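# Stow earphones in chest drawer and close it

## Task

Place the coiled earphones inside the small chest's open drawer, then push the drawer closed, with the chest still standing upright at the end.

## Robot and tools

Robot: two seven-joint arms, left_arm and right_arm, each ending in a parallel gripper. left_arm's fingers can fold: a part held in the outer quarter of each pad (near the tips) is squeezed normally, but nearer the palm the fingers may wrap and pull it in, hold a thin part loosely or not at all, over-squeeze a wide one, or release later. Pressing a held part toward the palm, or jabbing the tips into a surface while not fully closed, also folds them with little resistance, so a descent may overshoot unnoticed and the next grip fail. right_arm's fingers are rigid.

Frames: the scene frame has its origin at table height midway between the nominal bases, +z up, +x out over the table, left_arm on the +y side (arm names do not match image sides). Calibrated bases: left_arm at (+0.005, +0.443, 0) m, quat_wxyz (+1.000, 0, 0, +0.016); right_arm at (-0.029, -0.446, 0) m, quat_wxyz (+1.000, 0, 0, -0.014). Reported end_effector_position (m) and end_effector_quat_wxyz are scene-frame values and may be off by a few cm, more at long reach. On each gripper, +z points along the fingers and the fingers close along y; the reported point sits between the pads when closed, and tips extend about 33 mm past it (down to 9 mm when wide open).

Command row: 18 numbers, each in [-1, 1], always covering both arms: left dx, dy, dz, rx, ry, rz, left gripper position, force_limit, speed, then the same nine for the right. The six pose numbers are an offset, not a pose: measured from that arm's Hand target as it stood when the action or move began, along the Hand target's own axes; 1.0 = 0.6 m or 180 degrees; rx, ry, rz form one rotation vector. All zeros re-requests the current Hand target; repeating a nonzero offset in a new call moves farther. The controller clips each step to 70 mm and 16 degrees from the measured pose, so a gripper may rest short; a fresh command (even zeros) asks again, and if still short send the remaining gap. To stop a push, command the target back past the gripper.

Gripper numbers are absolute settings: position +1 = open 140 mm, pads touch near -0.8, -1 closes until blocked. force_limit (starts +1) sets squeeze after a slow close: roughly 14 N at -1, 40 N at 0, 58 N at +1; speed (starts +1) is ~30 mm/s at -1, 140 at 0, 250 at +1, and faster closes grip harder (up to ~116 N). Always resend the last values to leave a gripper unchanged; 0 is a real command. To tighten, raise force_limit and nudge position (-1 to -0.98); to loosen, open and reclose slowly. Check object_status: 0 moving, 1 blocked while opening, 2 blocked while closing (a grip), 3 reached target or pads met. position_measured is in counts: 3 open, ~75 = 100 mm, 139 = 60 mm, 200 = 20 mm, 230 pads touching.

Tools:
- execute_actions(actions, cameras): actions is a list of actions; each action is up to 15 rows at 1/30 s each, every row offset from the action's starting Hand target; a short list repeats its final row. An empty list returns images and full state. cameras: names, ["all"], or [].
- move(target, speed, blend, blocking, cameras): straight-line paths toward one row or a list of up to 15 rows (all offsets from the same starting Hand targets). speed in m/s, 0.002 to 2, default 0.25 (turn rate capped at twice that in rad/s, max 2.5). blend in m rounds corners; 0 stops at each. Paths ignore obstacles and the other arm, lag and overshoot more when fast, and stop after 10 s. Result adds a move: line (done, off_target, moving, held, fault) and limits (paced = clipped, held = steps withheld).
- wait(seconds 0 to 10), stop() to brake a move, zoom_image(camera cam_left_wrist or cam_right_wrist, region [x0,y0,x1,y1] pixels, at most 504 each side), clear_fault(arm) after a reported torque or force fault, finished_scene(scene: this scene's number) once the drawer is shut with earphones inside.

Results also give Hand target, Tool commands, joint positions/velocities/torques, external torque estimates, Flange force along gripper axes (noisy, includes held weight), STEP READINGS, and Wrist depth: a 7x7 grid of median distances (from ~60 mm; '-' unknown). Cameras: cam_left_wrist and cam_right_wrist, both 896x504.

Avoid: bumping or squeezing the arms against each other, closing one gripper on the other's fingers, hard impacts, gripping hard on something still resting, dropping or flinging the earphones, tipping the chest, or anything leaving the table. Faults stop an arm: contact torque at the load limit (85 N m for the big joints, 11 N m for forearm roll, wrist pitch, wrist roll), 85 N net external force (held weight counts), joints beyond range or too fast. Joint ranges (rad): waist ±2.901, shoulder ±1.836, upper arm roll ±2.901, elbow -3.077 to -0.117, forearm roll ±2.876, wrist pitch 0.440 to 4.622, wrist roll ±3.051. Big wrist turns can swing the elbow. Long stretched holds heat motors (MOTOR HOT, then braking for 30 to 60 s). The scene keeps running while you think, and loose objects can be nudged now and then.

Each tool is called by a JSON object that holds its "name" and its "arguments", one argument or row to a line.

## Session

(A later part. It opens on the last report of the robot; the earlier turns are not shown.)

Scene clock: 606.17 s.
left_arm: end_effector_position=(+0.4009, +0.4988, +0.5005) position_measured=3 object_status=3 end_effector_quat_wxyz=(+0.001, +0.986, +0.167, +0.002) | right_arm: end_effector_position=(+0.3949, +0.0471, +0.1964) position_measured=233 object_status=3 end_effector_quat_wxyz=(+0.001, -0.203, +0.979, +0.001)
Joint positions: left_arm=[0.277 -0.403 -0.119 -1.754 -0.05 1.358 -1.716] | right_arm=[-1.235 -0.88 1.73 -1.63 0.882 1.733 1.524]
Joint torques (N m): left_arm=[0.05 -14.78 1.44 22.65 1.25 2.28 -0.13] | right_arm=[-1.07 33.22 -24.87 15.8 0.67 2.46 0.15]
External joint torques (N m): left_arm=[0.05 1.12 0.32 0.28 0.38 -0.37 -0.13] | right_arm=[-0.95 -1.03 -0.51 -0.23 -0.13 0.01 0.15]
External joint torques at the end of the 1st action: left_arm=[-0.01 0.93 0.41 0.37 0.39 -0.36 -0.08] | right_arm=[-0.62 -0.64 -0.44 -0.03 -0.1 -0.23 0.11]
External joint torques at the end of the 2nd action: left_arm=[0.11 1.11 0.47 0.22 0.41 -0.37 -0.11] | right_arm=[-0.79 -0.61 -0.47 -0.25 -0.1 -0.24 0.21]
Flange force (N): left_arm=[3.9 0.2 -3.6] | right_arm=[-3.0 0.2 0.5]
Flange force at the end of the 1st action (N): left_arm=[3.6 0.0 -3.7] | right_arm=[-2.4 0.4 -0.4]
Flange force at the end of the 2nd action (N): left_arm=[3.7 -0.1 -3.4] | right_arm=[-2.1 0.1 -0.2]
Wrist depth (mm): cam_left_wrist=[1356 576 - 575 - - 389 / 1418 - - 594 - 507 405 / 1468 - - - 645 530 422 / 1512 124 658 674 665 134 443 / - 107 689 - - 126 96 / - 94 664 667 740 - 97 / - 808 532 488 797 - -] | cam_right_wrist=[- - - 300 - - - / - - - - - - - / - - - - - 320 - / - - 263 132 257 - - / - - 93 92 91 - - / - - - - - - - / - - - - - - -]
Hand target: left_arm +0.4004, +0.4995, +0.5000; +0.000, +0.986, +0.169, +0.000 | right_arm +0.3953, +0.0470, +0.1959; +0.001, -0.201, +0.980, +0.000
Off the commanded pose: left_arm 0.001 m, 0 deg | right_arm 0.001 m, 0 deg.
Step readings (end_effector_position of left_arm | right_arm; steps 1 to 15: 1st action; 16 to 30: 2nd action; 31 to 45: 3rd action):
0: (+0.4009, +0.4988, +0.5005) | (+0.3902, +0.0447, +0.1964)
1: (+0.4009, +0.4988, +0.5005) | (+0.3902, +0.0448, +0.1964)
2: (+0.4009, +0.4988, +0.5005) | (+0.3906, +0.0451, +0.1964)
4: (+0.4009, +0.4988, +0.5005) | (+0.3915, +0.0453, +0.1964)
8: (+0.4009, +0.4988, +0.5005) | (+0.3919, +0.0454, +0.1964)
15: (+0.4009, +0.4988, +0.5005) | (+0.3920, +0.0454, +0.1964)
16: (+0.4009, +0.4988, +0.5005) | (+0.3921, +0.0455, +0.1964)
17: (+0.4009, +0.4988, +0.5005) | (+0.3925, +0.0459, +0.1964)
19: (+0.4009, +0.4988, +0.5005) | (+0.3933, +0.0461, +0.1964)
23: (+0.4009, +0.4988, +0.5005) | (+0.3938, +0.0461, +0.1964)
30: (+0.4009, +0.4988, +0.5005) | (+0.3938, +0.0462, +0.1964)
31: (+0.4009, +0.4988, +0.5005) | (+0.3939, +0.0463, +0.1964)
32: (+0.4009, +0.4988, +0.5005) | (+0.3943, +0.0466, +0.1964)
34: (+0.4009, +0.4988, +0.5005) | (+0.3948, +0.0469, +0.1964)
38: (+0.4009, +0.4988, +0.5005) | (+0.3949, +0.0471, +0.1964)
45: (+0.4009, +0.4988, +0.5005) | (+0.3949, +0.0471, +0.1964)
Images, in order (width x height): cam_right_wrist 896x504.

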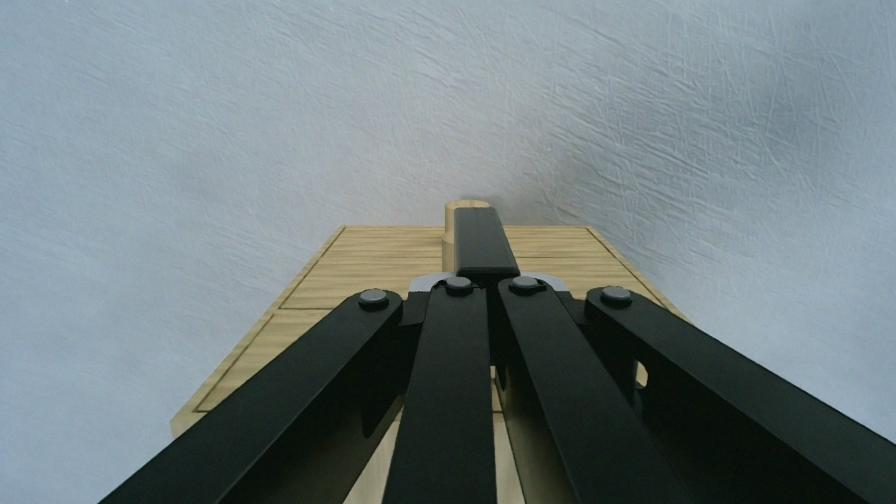

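{"name": "execute_actions", "arguments": {
  "actions": [
    [[0,0,0,0,0,0,1,1,1,-0.0025,0,0,0,0,0,-0.95,0,0]],
    [[0,0,0,0,0,0,1,1,1,-0.0025,0,0,0,0,0,-0.95,0,0]]
  ],
  "cameras": ["cam_right_wrist"]
}}

{"name": "zoom_image", "arguments": {
  "camera": "cam_right_wrist",
  "region": [170, 200, 470, 450]
}}

Scene clock: 622.17 s.
left_arm: end_effector_position=(+0.4009, +0.4988, +0.5005) position_measured=3 object_status=3 end_effector_quat_wxyz=(+0.001, +0.986, +0.167, +0.002) | right_arm: end_effector_position=(+0.3949, +0.0471, +0.1966) position_measured=233 object_status=3 end_effector_quat_wxyz=(-0.003, -0.204, +0.979, +0.000)
Joint positions: left_arm=[0.277 -0.403 -0.119 -1.754 -0.05 1.358 -1.716] | right_arm=[-1.246 -0.883 1.734 -1.617 0.882 1.721 1.525]
Joint torques (N m): left_arm=[0.05 -14.77 1.47 22.73 1.26 2.3 -0.08] | right_arm=[-1.92 32.29 -24.48 15.89 1.09 3.73 0.12]
External joint torques (N m): left_arm=[0.13 1.17 0.44 0.3 0.41 -0.36 -0.08] | right_arm=[-2.03 -2.31 -0.27 -0.18 0.28 1.31 0.12]
External joint torques at the end of the 1st action: left_arm=[-0.07 0.95 0.23 0.33 0.37 -0.37 -0.18] | right_arm=[-1.5 -1.88 -0.47 0.07 0.11 0.67 0.11]
Flange force (N): left_arm=[4.1 0.0 -3.7] | right_arm=[-8.3 0.9 4.2]
Flange force at the end of the 1st action (N): left_arm=[3.5 0.5 -3.6] | right_arm=[-6.8 1.1 2.1]
Wrist depth (mm): cam_left_wrist=[1410 - 575 563 - 562 384 / 1371 - 612 - - 517 404 / 1468 - 621 - - 529 422 / 1540 123 - - - 134 438 / - 114 725 695 - 125 96 / - 106 603 665 - - 97 / - 743 492 502 - 795 -] | cam_right_wrist=[- - - - 304 - - / - - - - - - - / - - - - - - - / - - 261 132 259 - - / - - 92 92 91 - - / - - - - - - - / - - - - - - -]
Hand target: left_arm +0.4004, +0.4995, +0.5000; +0.000, +0.986, +0.169, +0.000 | right_arm +0.3980, +0.0481, +0.1959; +0.001, -0.201, +0.980, +0.000
Off the commanded pose: left_arm 0.001 m, 0 deg | right_arm 0.003 m, 1 deg.
Step readings (end_effector_position of left_arm | right_arm; steps 1 to 15: 1st action; 16 to 30: 2nd action):
0: (+0.4009, +0.4988, +0.5005) | (+0.3949, +0.0471, +0.1964)
1: (+0.4009, +0.4988, +0.5005) | (+0.3949, +0.0471, +0.1964)
2: (+0.4009, +0.4988, +0.5005) | (+0.3949, +0.0472, +0.1965)
4: (+0.4009, +0.4988, +0.5005) | (+0.3949, +0.0471, +0.1965)
8: (+0.4009, +0.4988, +0.5005) | (+0.3949, +0.0471, +0.1965)
15: (+0.4009, +0.4988, +0.5005) | (+0.3949, +0.0471, +0.1965)
16: (+0.4009, +0.4988, +0.5005) | (+0.3949, +0.0472, +0.1965)
17: (+0.4009, +0.4988, +0.5005) | (+0.3949, +0.0472, +0.1966)
19: (+0.4009, +0.4988, +0.5005) | (+0.3949, +0.0472, +0.1966)
23: (+0.4009, +0.4988, +0.5005) | (+0.3949, +0.0471, +0.1966)
30: (+0.4009, +0.4988, +0.5005) | (+0.3949, +0.0471, +0.1966)
Images, in order (width x height): cam_right_wrist 896x504.

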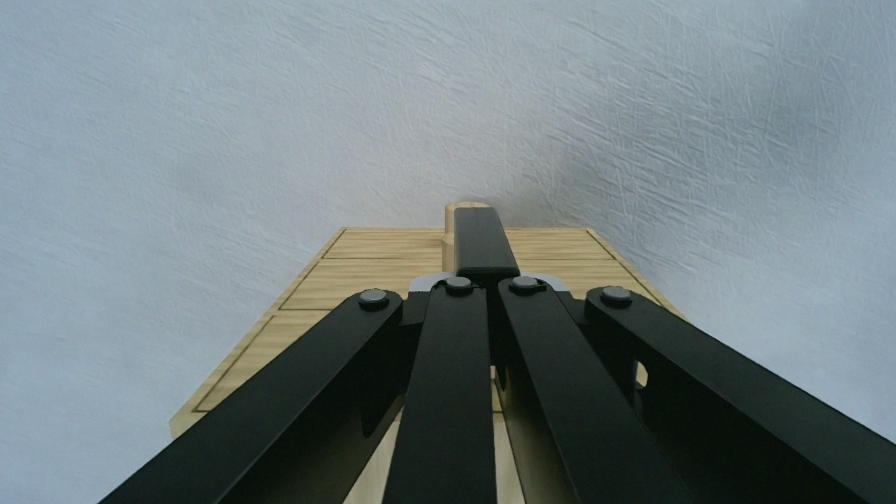

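Scaled by 1.680 from the camera's 896x504 image, which has a finer 1280x720 frame.

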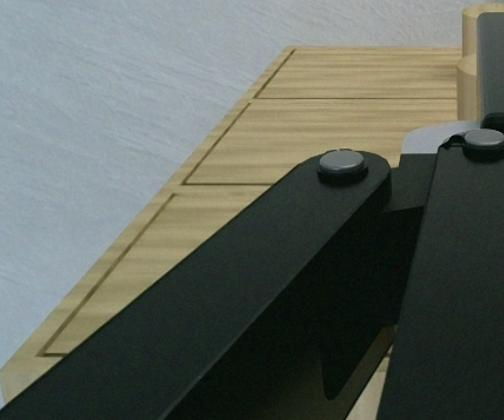

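{"name": "move", "arguments": {
  "target": [
    [0,0,0,0,0,0,1,1,1,0.12,0,0,0,0,0,-0.95,0,0],
    [0,0,0,0,0,0,1,1,1,0.2,0,-0.25,0,0,0,-0.95,0,0]
  ],
  "speed": [0.06,0.2],
  "blend": [0.02,0],
  "cameras": ["cam_right_wrist"]
}}

Scene clock: 630.53 s.
left_arm: end_effector_position=(+0.4009, +0.4988, +0.5005) position_measured=3 object_status=3 end_effector_quat_wxyz=(+0.001, +0.986, +0.167, +0.002) | right_arm: end_effector_position=(+0.2880, +0.0018, +0.3453) position_measured=233 object_status=3 end_effector_quat_wxyz=(+0.001, -0.204, +0.979, +0.002)
Joint positions: left_arm=[0.277 -0.403 -0.119 -1.754 -0.05 1.358 -1.716] | right_arm=[-0.775 -0.772 1.279 -1.752 0.737 1.505 1.593]
Joint velocities: left_arm=[within noise] | right_arm=[0 0 0.001 0 0 -0.005 0.005]
Joint torques (N m): left_arm=[0.05 -14.81 1.48 22.68 1.25 2.31 -0.12] | right_arm=[-0.12 18.92 -23.28 17.09 0.69 2.16 0.24]
External joint torques (N m): left_arm=[0.04 1.03 0.33 0.33 0.38 -0.34 -0.12] | right_arm=[-0.13 -0.44 -1.51 -0.19 -0.14 -0.29 0.24]
Flange force (N): left_arm=[3.8 0.2 -3.6] | right_arm=[5.2 -2.2 -0.9]
Wrist depth (mm): cam_left_wrist=[1364 566 - - - 563 382 / 1402 574 - - 590 546 405 / 1477 - 621 - 633 528 424 / 1531 124 660 655 642 134 442 / - 115 699 669 - 125 96 / - 106 719 662 785 758 97 / - 695 493 494 - - -] | cam_right_wrist=[- - - - - - - / - - - - - - - / - - - - - - - / - - - 120 - - - / - - 87 92 91 - - / - - - - - - - / - - - - - - -]
Hand target: left_arm +0.4004, +0.4995, +0.5000; +0.000, +0.986, +0.169, +0.000 | right_arm +0.2875, +0.0008, +0.3457; +0.001, -0.201, +0.980, +0.000
Off the commanded pose: left_arm 0.001 m, 0 deg | right_arm 0.001 m, 0 deg.
move: done
Images, in order (width x height): cam_right_wrist 896x504.

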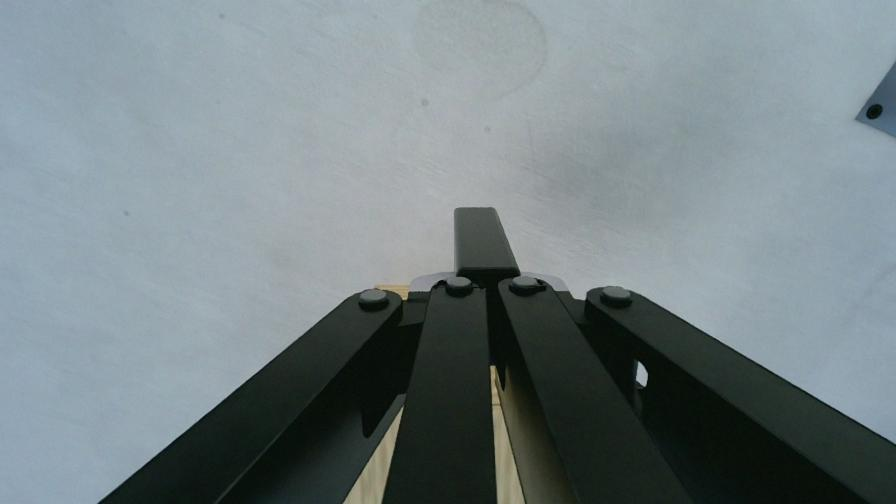

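{"name": "finished_scene", "arguments": {
  "scene": 2
}}

The scene is finished: the task was done.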